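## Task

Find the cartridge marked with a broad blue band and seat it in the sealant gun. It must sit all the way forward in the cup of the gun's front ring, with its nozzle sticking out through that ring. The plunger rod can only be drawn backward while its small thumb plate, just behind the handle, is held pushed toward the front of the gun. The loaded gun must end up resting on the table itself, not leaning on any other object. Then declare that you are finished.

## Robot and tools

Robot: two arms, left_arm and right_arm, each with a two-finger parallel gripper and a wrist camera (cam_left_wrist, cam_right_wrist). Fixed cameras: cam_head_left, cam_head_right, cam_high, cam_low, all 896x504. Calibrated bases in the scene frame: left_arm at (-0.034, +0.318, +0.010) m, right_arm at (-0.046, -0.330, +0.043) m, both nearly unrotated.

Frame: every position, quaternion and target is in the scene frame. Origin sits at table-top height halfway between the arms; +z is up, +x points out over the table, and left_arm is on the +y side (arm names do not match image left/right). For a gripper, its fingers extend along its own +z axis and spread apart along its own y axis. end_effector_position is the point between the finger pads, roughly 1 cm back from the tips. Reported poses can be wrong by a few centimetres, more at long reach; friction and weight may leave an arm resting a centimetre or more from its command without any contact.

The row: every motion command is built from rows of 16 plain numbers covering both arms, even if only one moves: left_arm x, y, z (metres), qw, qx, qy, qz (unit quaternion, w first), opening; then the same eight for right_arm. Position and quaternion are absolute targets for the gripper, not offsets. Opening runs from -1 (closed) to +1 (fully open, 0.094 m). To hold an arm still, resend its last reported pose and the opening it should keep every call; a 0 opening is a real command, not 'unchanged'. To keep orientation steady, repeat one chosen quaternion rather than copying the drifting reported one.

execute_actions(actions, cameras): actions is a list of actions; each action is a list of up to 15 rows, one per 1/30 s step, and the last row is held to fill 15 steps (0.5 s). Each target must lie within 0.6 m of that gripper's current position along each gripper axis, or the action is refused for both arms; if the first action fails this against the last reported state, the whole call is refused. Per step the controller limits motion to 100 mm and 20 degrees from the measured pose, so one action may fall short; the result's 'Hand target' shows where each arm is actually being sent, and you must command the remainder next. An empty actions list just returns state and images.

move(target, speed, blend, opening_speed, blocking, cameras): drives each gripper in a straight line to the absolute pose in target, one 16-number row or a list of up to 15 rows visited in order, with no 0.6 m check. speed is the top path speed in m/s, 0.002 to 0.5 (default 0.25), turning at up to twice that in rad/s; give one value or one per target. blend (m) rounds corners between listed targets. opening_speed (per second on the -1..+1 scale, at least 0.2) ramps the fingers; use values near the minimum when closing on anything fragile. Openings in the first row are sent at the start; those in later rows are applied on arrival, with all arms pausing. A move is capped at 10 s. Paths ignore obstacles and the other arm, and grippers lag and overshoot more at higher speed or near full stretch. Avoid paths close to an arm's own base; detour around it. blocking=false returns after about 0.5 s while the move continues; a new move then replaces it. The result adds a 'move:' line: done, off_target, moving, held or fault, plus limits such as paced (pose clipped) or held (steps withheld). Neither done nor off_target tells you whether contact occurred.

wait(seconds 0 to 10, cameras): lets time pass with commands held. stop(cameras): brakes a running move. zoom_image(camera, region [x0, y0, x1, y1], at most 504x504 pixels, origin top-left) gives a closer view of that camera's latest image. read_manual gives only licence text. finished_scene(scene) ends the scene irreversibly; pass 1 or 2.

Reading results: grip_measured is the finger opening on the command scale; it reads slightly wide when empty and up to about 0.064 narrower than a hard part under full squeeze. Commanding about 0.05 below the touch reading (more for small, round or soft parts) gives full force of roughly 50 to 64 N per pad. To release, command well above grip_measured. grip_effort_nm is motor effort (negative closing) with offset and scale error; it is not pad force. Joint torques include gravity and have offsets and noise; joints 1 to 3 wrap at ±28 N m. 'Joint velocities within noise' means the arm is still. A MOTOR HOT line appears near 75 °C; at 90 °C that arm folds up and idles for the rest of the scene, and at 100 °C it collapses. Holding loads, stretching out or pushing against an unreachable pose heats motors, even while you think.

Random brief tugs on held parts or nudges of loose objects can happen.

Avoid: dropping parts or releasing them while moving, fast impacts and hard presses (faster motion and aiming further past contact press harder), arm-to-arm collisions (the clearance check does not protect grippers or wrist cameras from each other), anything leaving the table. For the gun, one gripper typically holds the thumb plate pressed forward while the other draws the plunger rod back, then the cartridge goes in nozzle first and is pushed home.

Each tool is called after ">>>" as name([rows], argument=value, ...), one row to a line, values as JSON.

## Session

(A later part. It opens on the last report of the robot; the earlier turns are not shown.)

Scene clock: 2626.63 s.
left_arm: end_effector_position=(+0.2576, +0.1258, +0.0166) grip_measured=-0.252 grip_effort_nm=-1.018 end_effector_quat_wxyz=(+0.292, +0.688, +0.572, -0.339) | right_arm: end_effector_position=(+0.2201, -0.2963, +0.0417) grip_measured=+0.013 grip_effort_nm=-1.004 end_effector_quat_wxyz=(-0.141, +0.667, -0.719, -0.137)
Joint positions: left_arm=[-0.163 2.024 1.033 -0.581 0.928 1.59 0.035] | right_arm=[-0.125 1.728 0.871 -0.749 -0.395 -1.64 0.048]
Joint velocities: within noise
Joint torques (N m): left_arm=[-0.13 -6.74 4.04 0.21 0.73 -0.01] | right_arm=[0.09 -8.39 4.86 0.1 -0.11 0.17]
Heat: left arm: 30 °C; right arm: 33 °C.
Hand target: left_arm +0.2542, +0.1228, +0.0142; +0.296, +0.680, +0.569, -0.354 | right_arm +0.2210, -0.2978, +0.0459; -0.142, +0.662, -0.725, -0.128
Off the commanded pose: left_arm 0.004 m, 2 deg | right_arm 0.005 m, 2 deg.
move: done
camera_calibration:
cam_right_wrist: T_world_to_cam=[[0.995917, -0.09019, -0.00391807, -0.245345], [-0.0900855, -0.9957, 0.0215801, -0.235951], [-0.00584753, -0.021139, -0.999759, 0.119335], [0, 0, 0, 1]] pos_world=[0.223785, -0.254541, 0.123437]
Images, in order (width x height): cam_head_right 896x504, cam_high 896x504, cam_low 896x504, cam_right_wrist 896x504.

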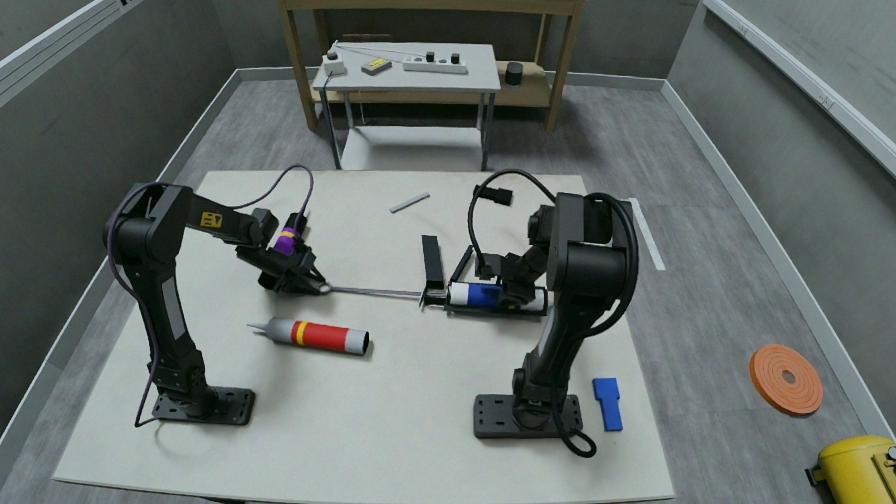

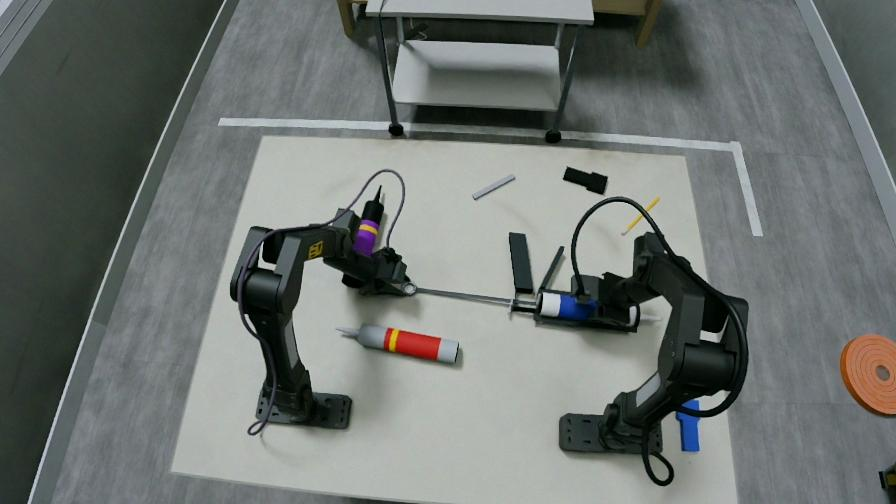

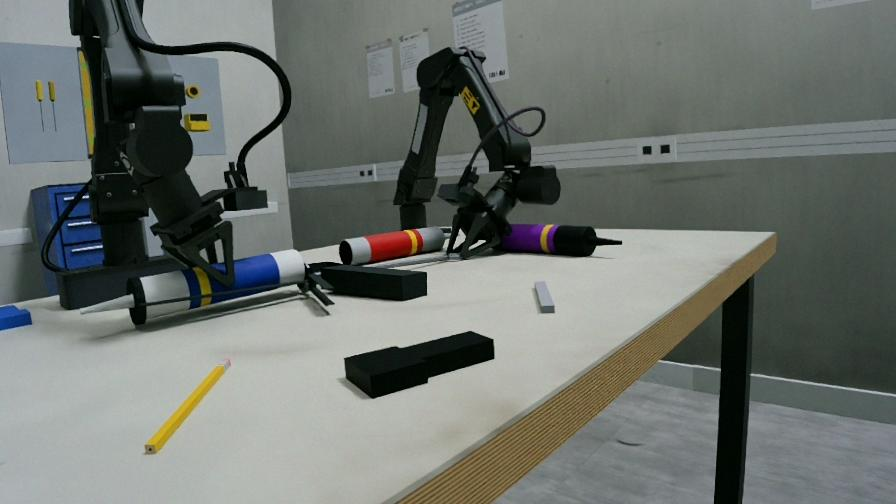

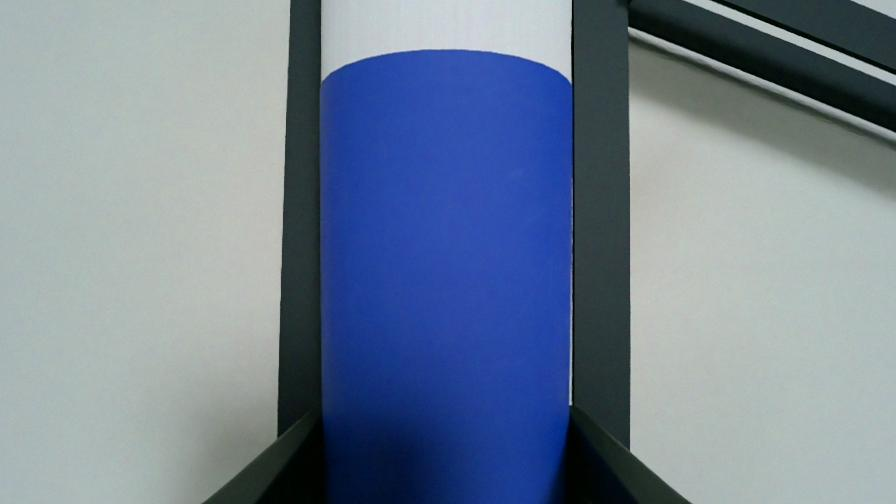

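>>> move([
  [0.2548,0.1235,0.014,0.2968,0.6796,0.5702,-0.3537,-0.6,0.2235,-0.297,0.041,0.1253,-0.6626,0.7296,0.1138,-0.2],
], speed=0.03, cameras=["cam_high","cam_low","cam_head_right","cam_right_wrist"])

>>> zoom_image(camera="cam_low", region=[110, 190, 350, 340])

>>> zoom_image(camera="cam_high", region=[500, 250, 660, 340])

Scene clock: 2668.13 s.
left_arm: end_effector_position=(+0.2576, +0.1258, +0.0166) grip_measured=-0.252 grip_effort_nm=-1.018 end_effector_quat_wxyz=(+0.292, +0.688, +0.572, -0.339) | right_arm: end_effector_position=(+0.2213, -0.2970, +0.0385) grip_measured=+0.013 grip_effort_nm=-1.004 end_effector_quat_wxyz=(-0.123, +0.665, -0.726, -0.121)
Joint positions: left_arm=[-0.163 2.024 1.033 -0.581 0.928 1.59 0.035] | right_arm=[-0.096 1.728 0.871 -0.735 -0.346 -1.596 0.048]
Joint velocities: within noise
Joint torques (N m): left_arm=[0.16 -6.61 3.95 0.26 0.7 0.03] | right_arm=[0.29 -7.54 4.98 0.21 -0.13 0.14]
Heat: left arm: 30 °C; right arm: 33 °C.
Hand target: left_arm +0.2548, +0.1236, +0.0142; +0.296, +0.680, +0.570, -0.354 | right_arm +0.2232, -0.2973, +0.0409; +0.124, -0.662, +0.730, +0.114
Off the commanded pose: left_arm 0.004 m, 2 deg | right_arm 0.003 m, 1 deg.
move: done
camera_calibration:
cam_right_wrist: T_world_to_cam=[[0.99482, -0.10137, -0.00758069, -0.249541], [-0.100571, -0.992346, 0.0716589, -0.235102], [-0.0147867, -0.0705253, -0.9974, 0.103291], [0, 0, 0, 1]] pos_world=[0.226132, -0.251314, 0.117978]
Images, in order (width x height): cam_head_right 896x504, cam_high 896x504, cam_low 896x504, cam_right_wrist 896x504.

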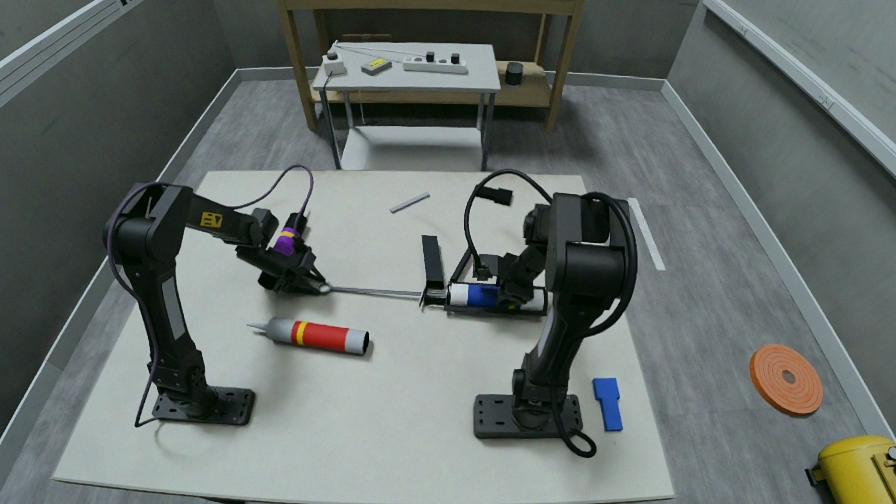

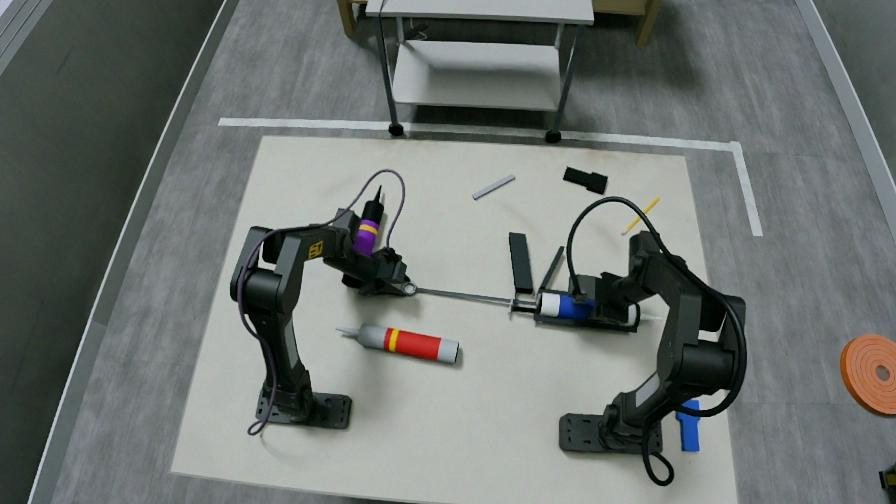

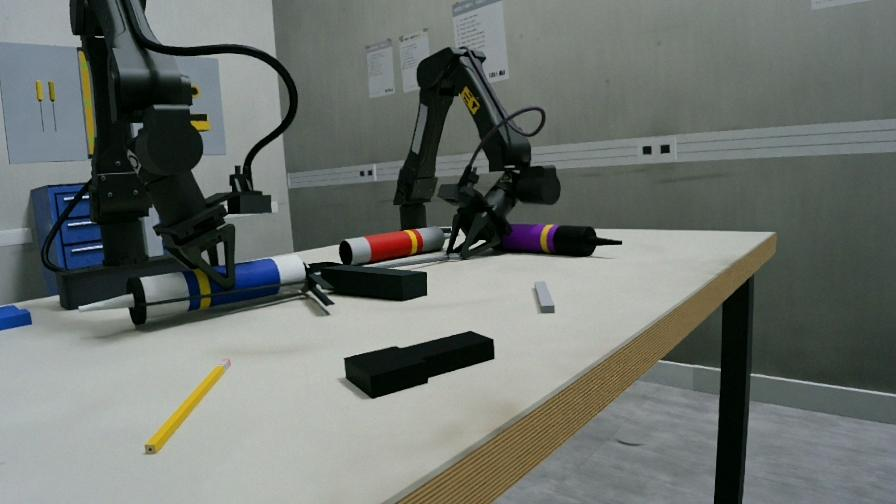

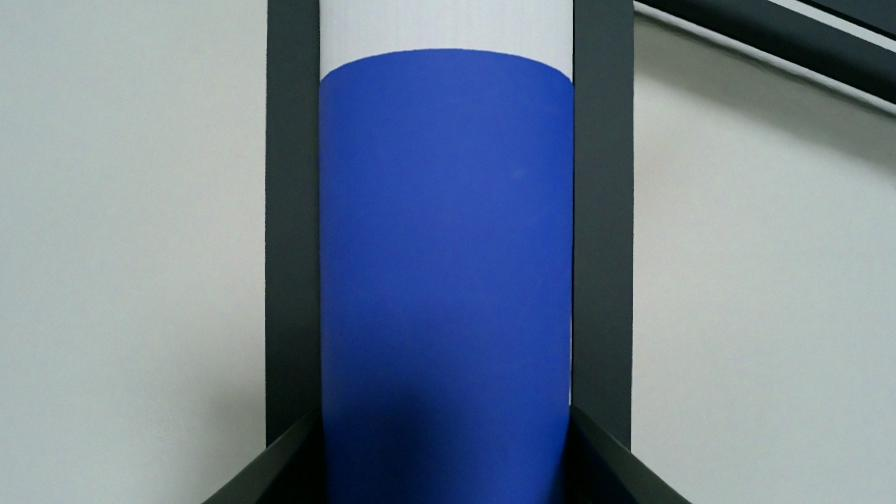

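Scaled by 2.100 from the camera's 896x504 image, which has a finer 1280x720 frame.

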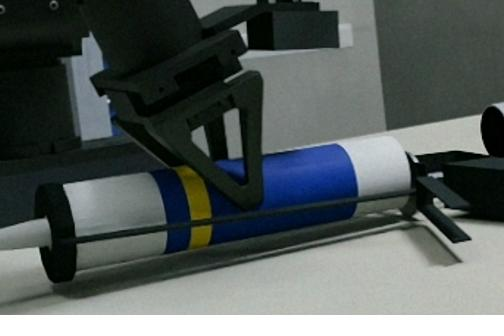

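Scaled by 3.150 from the camera's 896x504 image, which has a finer 1280x720 frame.

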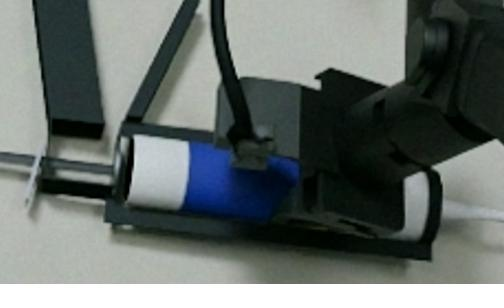

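>>> move([
  [0.2548,0.1235,0.014,0.2968,0.6796,0.5702,-0.3537,-0.6,0.2235,-0.297,0.043,0.1253,-0.6626,0.7296,0.1138,0.25],
], speed=0.03, opening_speed=0.3, cameras=["cam_high","cam_low","cam_head_right","cam_right_wrist"])

>>> zoom_image(camera="cam_low", region=[110, 190, 350, 340])

>>> zoom_image(camera="cam_high", region=[500, 250, 660, 340])

Scene clock: 2688.63 s.
left_arm: end_effector_position=(+0.2579, +0.1260, +0.0170) grip_measured=-0.252 grip_effort_nm=-1.018 end_effector_quat_wxyz=(+0.293, +0.687, +0.572, -0.340) | right_arm: end_effector_position=(+0.2218, -0.2993, +0.0384) grip_measured=+0.248 grip_effort_nm=0.149 end_effector_quat_wxyz=(-0.123, +0.662, -0.729, -0.120)
Joint positions: left_arm=[-0.161 2.024 1.033 -0.581 0.931 1.59 0.035] | right_arm=[-0.103 1.728 0.871 -0.733 -0.344 -1.594 0.059]
Joint velocities: within noise
Joint torques (N m): left_arm=[0.13 -6.64 4 0.24 0.68 0.02] | right_arm=[0.35 -7.94 5.3 0.12 -0.15 0.13]
Heat: left arm: 30 °C; right arm: 32 °C.
Hand target: left_arm +0.2551, +0.1241, +0.0141; +0.297, +0.679, +0.571, -0.353 | right_arm +0.2241, -0.2991, +0.0429; +0.126, -0.660, +0.732, +0.113
Off the commanded pose: left_arm 0.005 m, 2 deg | right_arm 0.005 m, 1 deg.
move: done
camera_calibration:
cam_right_wrist: T_world_to_cam=[[0.993864, -0.110412, -0.00657527, -0.252884], [-0.10964, -0.991271, 0.0732249, -0.235092], [-0.0146028, -0.0720547, -0.997294, 0.102531], [0, 0, 0, 1]] pos_world=[0.227054, -0.253573, 0.117806]
Images, in order (width x height): cam_head_right 896x504, cam_high 896x504, cam_low 896x504, cam_right_wrist 896x504.

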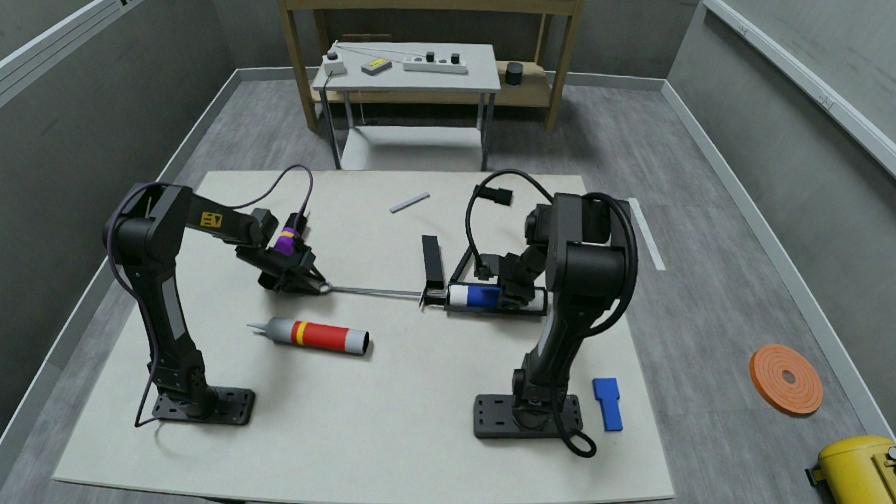

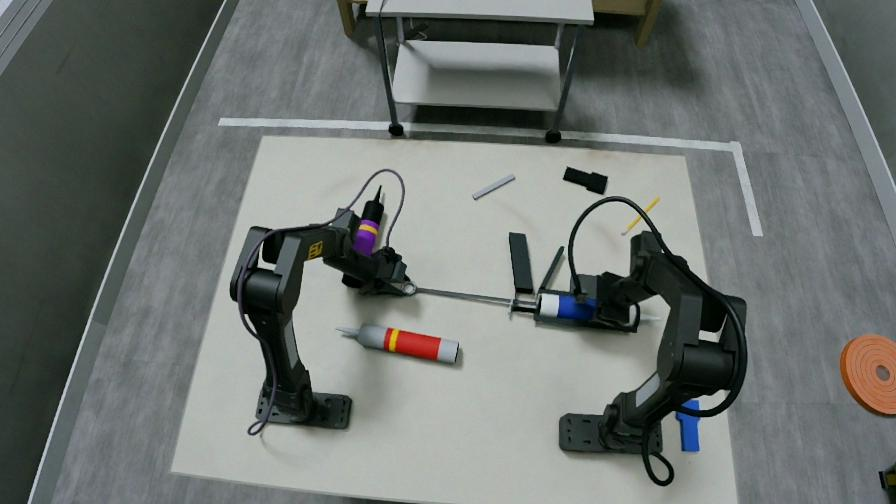

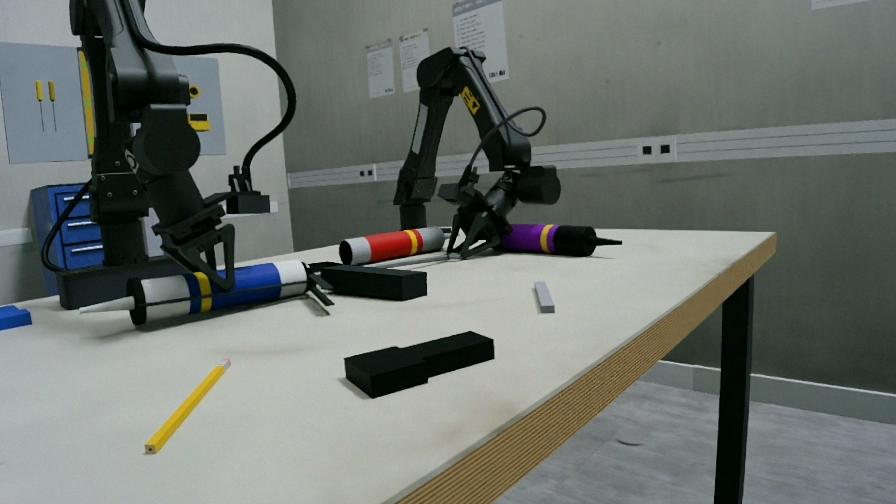

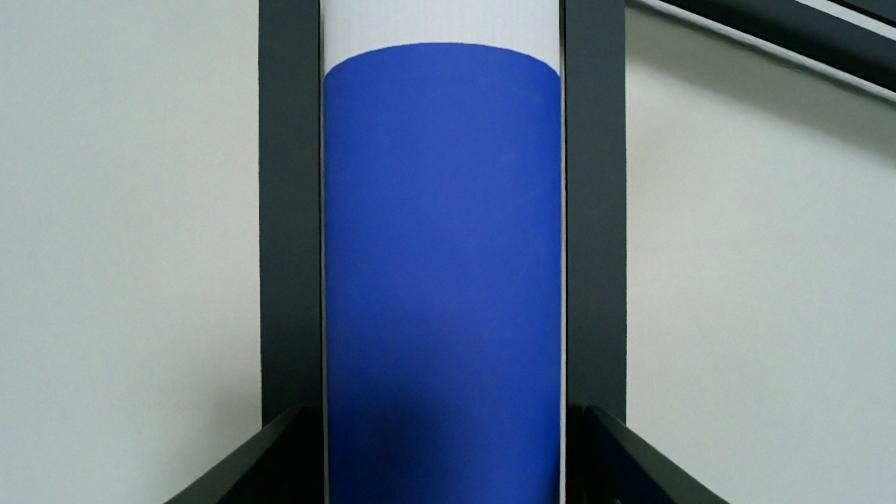

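Scaled by 2.100 from the camera's 896x504 image, which has a finer 1280x720 frame.

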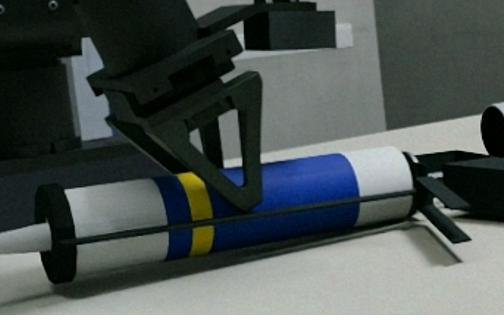

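Scaled by 3.150 from the camera's 896x504 image, which has a finer 1280x720 frame.

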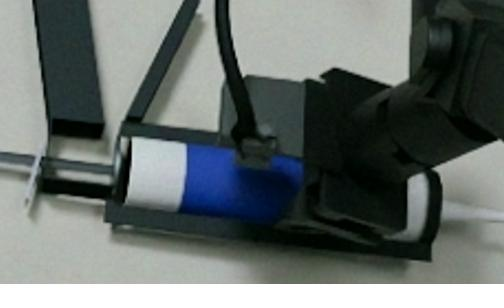

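>>> zoom_image(camera="cam_high", region=[500, 280, 580, 330])

>>> zoom_image(camera="cam_head_left", region=[400, 250, 560, 330])

>>> zoom_image(camera="cam_low", region=[260, 240, 350, 320])

>>> zoom_image(camera="cam_low", region=[70, 250, 190, 340])

Scaled by 6.300 from the camera's 896x504 image, which has a finer 1280x720 frame.

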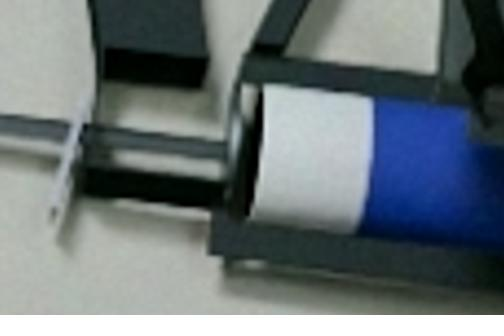

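This scene's latest camera images include none from cam_head_left. They are from: cam_head_right, cam_high, cam_low, cam_right_wrist. cam_head_left's image comes with the result of a call that names it in "cameras".

Scaled by 5.600 from the camera's 896x504 image, which has a finer 1280x720 frame.

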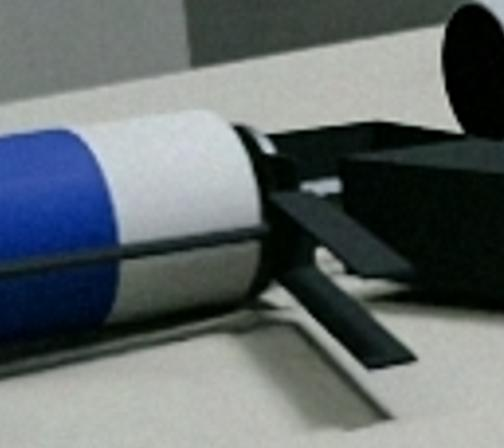

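Scaled by 4.200 from the camera's 896x504 image, which has a finer 1280x720 frame.

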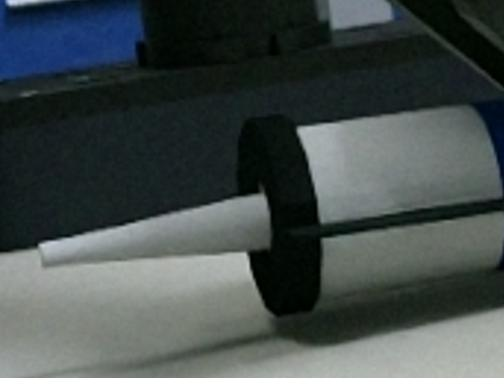

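>>> move([
  [0.2548,0.1235,0.014,0.2968,0.6796,0.5702,-0.3537,-0.6,0.2225,-0.296,0.042,0.1253,-0.6626,0.7296,0.1138,0.25],
  [0.2548,0.1235,0.014,0.2968,0.6796,0.5702,-0.3537,-0.6,0.2225,-0.294,0.042,0.1253,-0.6626,0.7296,0.1138,-0.1],
  [0.2548,0.1235,0.014,0.2968,0.6796,0.5702,-0.3537,-0.6,0.2215,-0.306,0.042,0.1253,-0.6626,0.7296,0.1138,-0.1],
], speed=0.03, opening_speed=0.3, cameras=["cam_high","cam_low","cam_head_right","cam_right_wrist","cam_head_left"])

>>> zoom_image(camera="cam_high", region=[500, 280, 580, 330])

>>> zoom_image(camera="cam_low", region=[260, 240, 350, 320])

>>> zoom_image(camera="cam_low", region=[70, 250, 190, 340])

Scene clock: 2758.90 s.
left_arm: end_effector_position=(+0.2575, +0.1250, +0.0177) grip_measured=-0.252 grip_effort_nm=-1.013 end_effector_quat_wxyz=(+0.294, +0.686, +0.571, -0.342) | right_arm: end_effector_position=(+0.2225, -0.2958, +0.0389) grip_measured=-0.023 grip_effort_nm=-1.009 end_effector_quat_wxyz=(-0.127, +0.666, -0.725, -0.122)
Joint positions: left_arm=[-0.163 2.024 1.033 -0.581 0.936 1.59 0.035] | right_arm=[-0.096 1.728 0.871 -0.73 -0.353 -1.597 0.046]
Joint velocities: within noise
Joint torques (N m): left_arm=[0.1 -6.6 3.88 0.23 0.67 0.01] | right_arm=[-1.87 -7.77 5.09 0 -0.1 -0.17]
Heat: left arm: 30 °C; right arm: 32 °C.
Hand target: left_arm +0.2545, +0.1231, +0.0143; +0.297, +0.680, +0.570, -0.354 | right_arm +0.2214, -0.3030, +0.0420; -0.126, +0.664, -0.728, -0.116
Off the commanded pose: left_arm 0.005 m, 2 deg | right_arm 0.011 m, 1 deg.
move: off_target (right_arm)
camera_calibration:
cam_right_wrist: T_world_to_cam=[[0.99498, -0.100045, -0.00239382, -0.250496], [-0.0996872, -0.992957, 0.0640228, -0.233942], [-0.0087821, -0.0634628, -0.997946, 0.10461], [0, 0, 0, 1]] pos_world=[0.226836, -0.250716, 0.118773]
Images, in order (width x height): cam_head_left 896x504, cam_head_right 896x504, cam_high 896x504, cam_low 896x504, cam_right_wrist 896x504.

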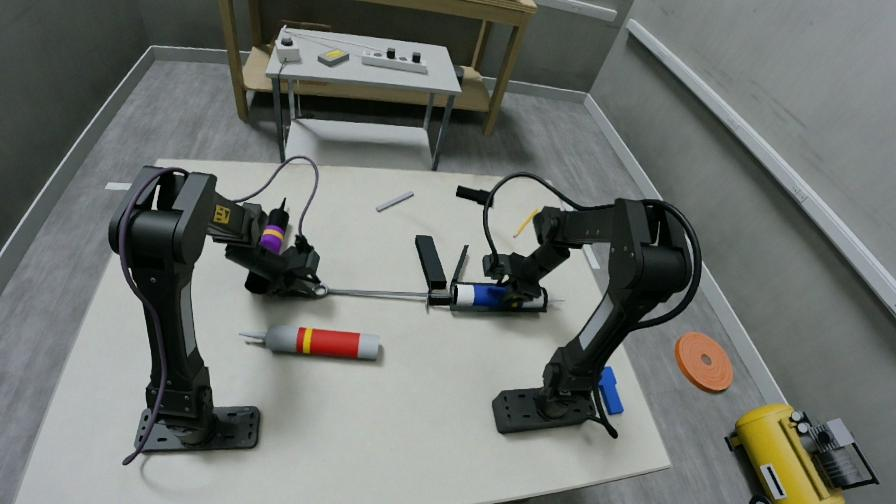

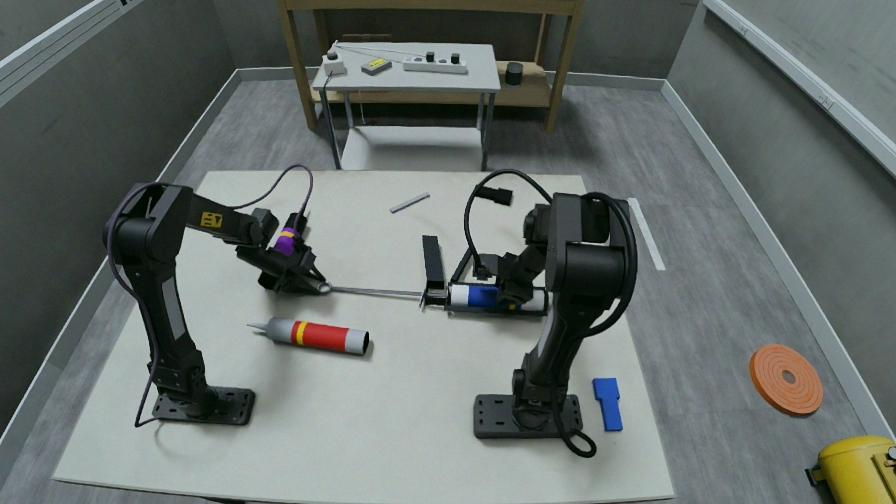

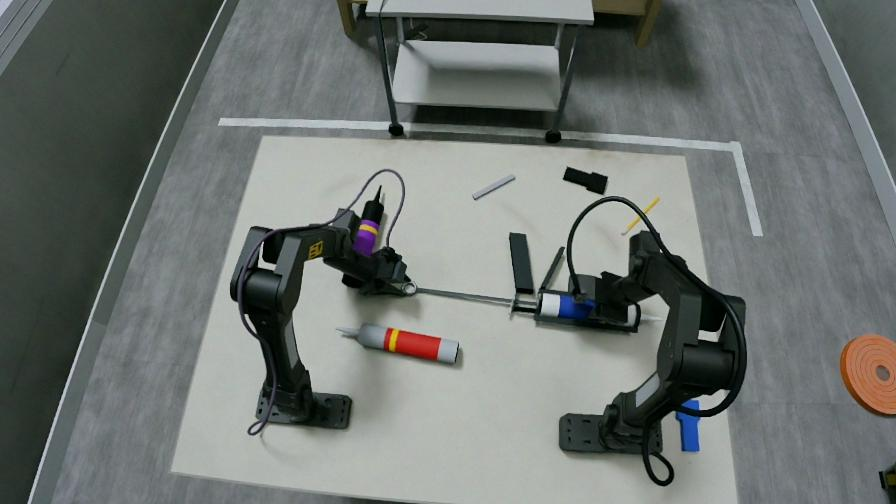

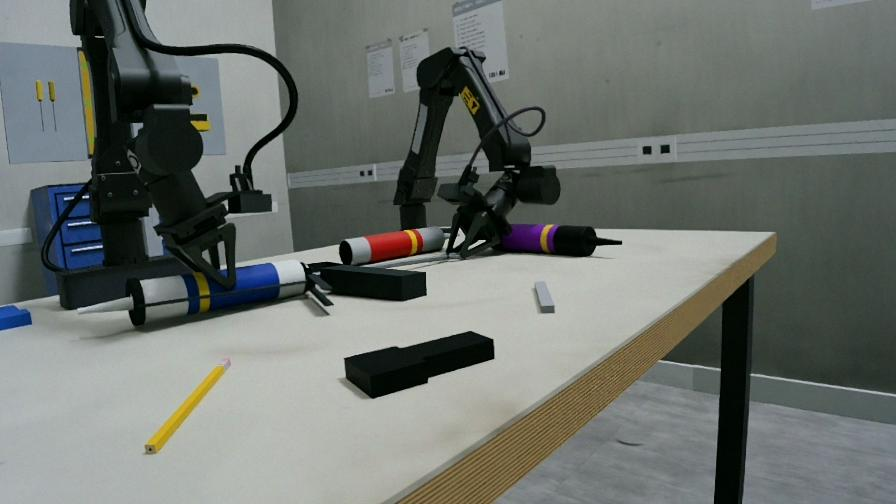

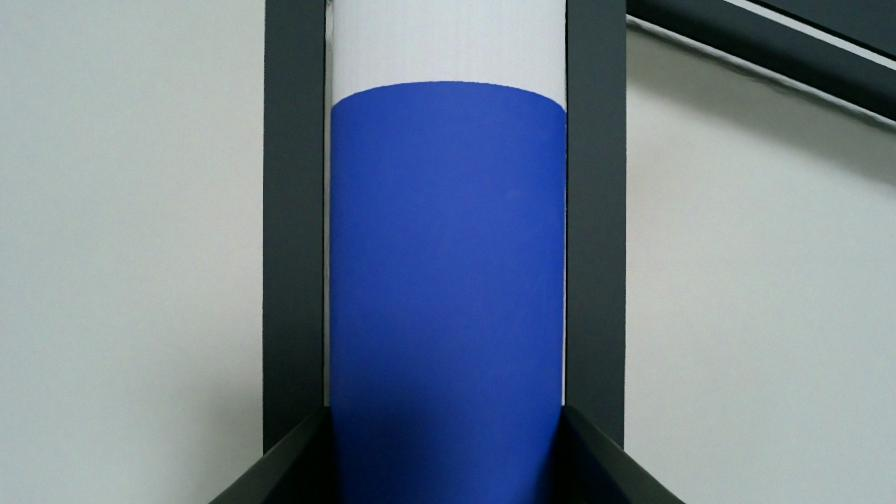

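Scaled by 6.300 from the camera's 896x504 image, which has a finer 1280x720 frame.

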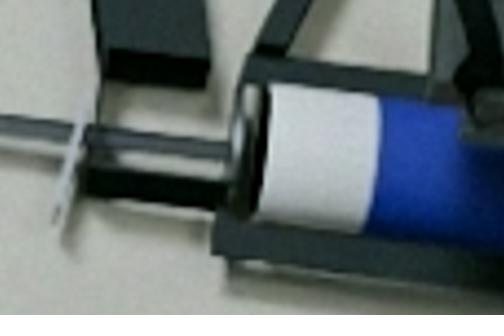

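Scaled by 5.600 from the camera's 896x504 image, which has a finer 1280x720 frame.

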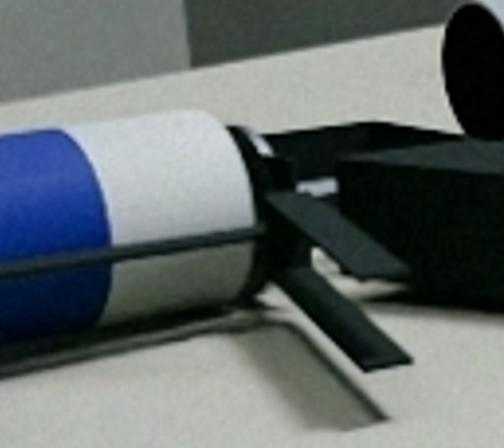

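Scaled by 4.200 from the camera's 896x504 image, which has a finer 1280x720 frame.

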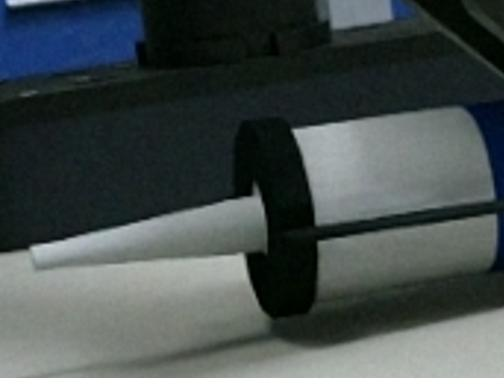

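>>> move([
  [0.2548,0.1235,0.014,0.2968,0.6796,0.5702,-0.3537,-0.6,0.221,-0.312,0.042,0.1253,-0.6626,0.7296,0.1138,-0.1],
], speed=0.03, cameras=["cam_high","cam_low","cam_head_right","cam_right_wrist","cam_head_left"])

>>> zoom_image(camera="cam_high", region=[500, 280, 580, 330])

>>> zoom_image(camera="cam_low", region=[70, 250, 190, 340])

Scene clock: 2774.87 s.
left_arm: end_effector_position=(+0.2567, +0.1226, +0.0199) grip_measured=-0.252 grip_effort_nm=-1.013 end_effector_quat_wxyz=(+0.298, +0.684, +0.568, -0.348) | right_arm: end_effector_position=(+0.2223, -0.2989, +0.0402) grip_measured=-0.023 grip_effort_nm=-1.004 end_effector_quat_wxyz=(-0.136, +0.664, -0.724, -0.127)
Joint positions: left_arm=[-0.166 2.024 1.033 -0.581 0.951 1.587 0.035] | right_arm=[-0.12 1.728 0.871 -0.736 -0.373 -1.622 0.046]
Joint velocities: within noise
Joint torques (N m): left_arm=[0.2 -6.67 4.03 0.25 0.51 0.03] | right_arm=[-2.36 -7.46 5.41 -0.03 0.06 -0.17]
Heat: left arm: 30 °C; right arm: 32 °C.
Hand target: left_arm +0.2547, +0.1235, +0.0141; +0.296, +0.680, +0.570, -0.354 | right_arm +0.2212, -0.3107, +0.0422; -0.127, +0.661, -0.730, -0.116
Off the commanded pose: left_arm 0.006 m, 1 deg | right_arm 0.013 m, 2 deg.
move: off_target (right_arm)
camera_calibration:
cam_right_wrist: T_world_to_cam=[[0.994783, -0.102013, 0.000592316, -0.251242], [-0.101941, -0.993829, 0.0437206, -0.236078], [-0.00387139, -0.0435528, -0.999044, 0.110605], [0, 0, 0, 1]] pos_world=[0.226294, -0.255434, 0.12097]
Images, in order (width x height): cam_head_left 896x504, cam_head_right 896x504, cam_high 896x504, cam_low 896x504, cam_right_wrist 896x504.

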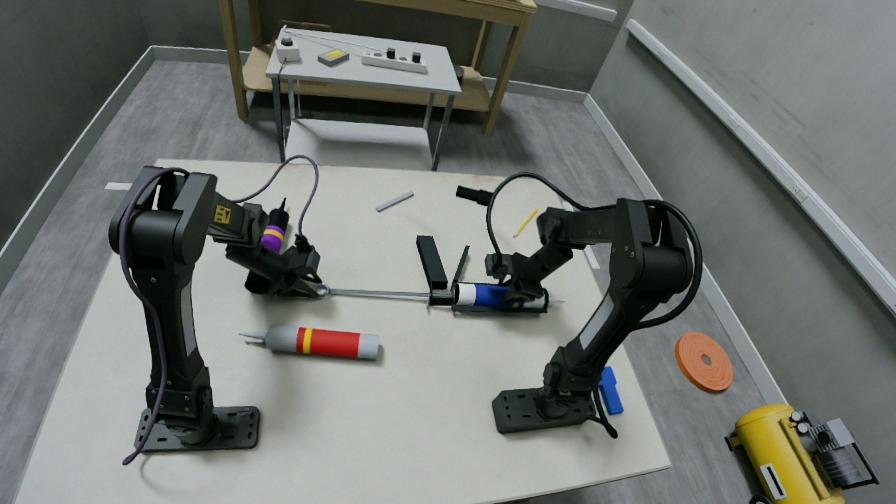

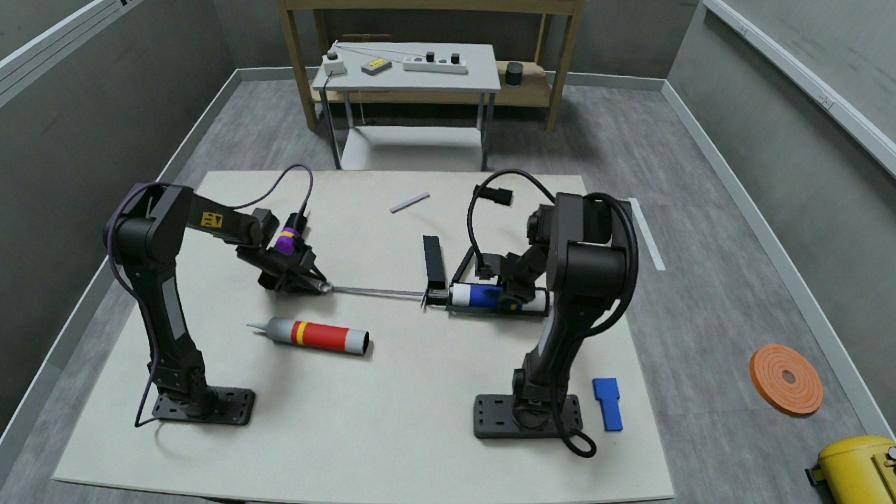

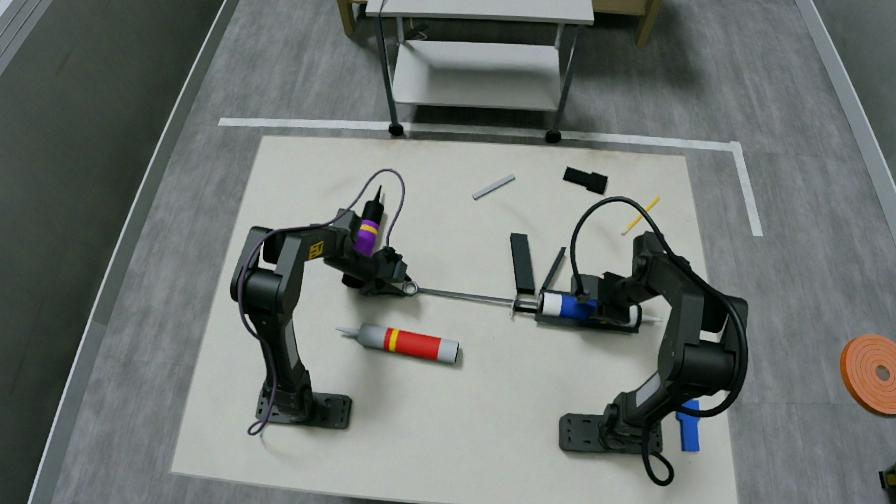

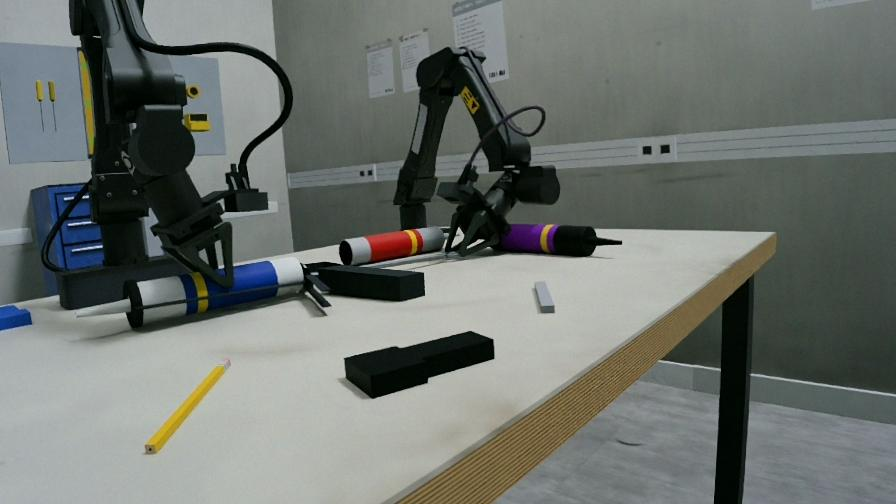

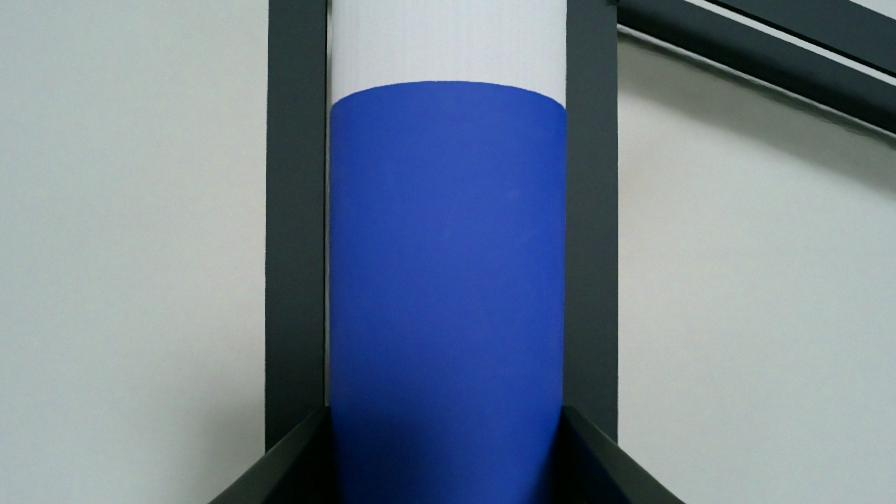

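Scaled by 6.300 from the camera's 896x504 image, which has a finer 1280x720 frame.

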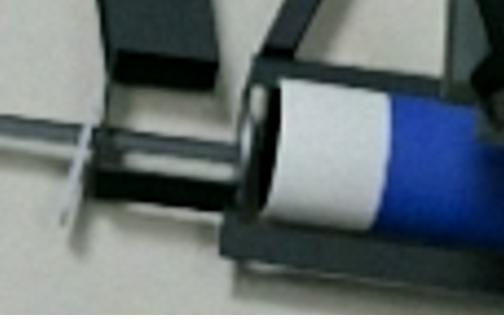

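Scaled by 4.200 from the camera's 896x504 image, which has a finer 1280x720 frame.

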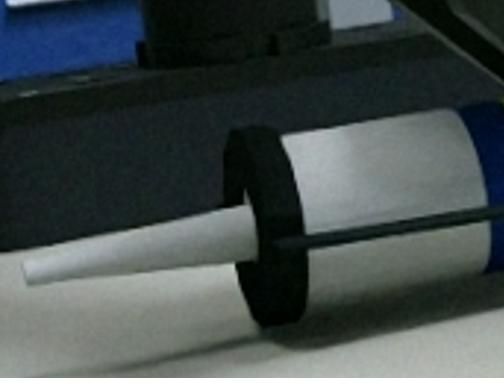

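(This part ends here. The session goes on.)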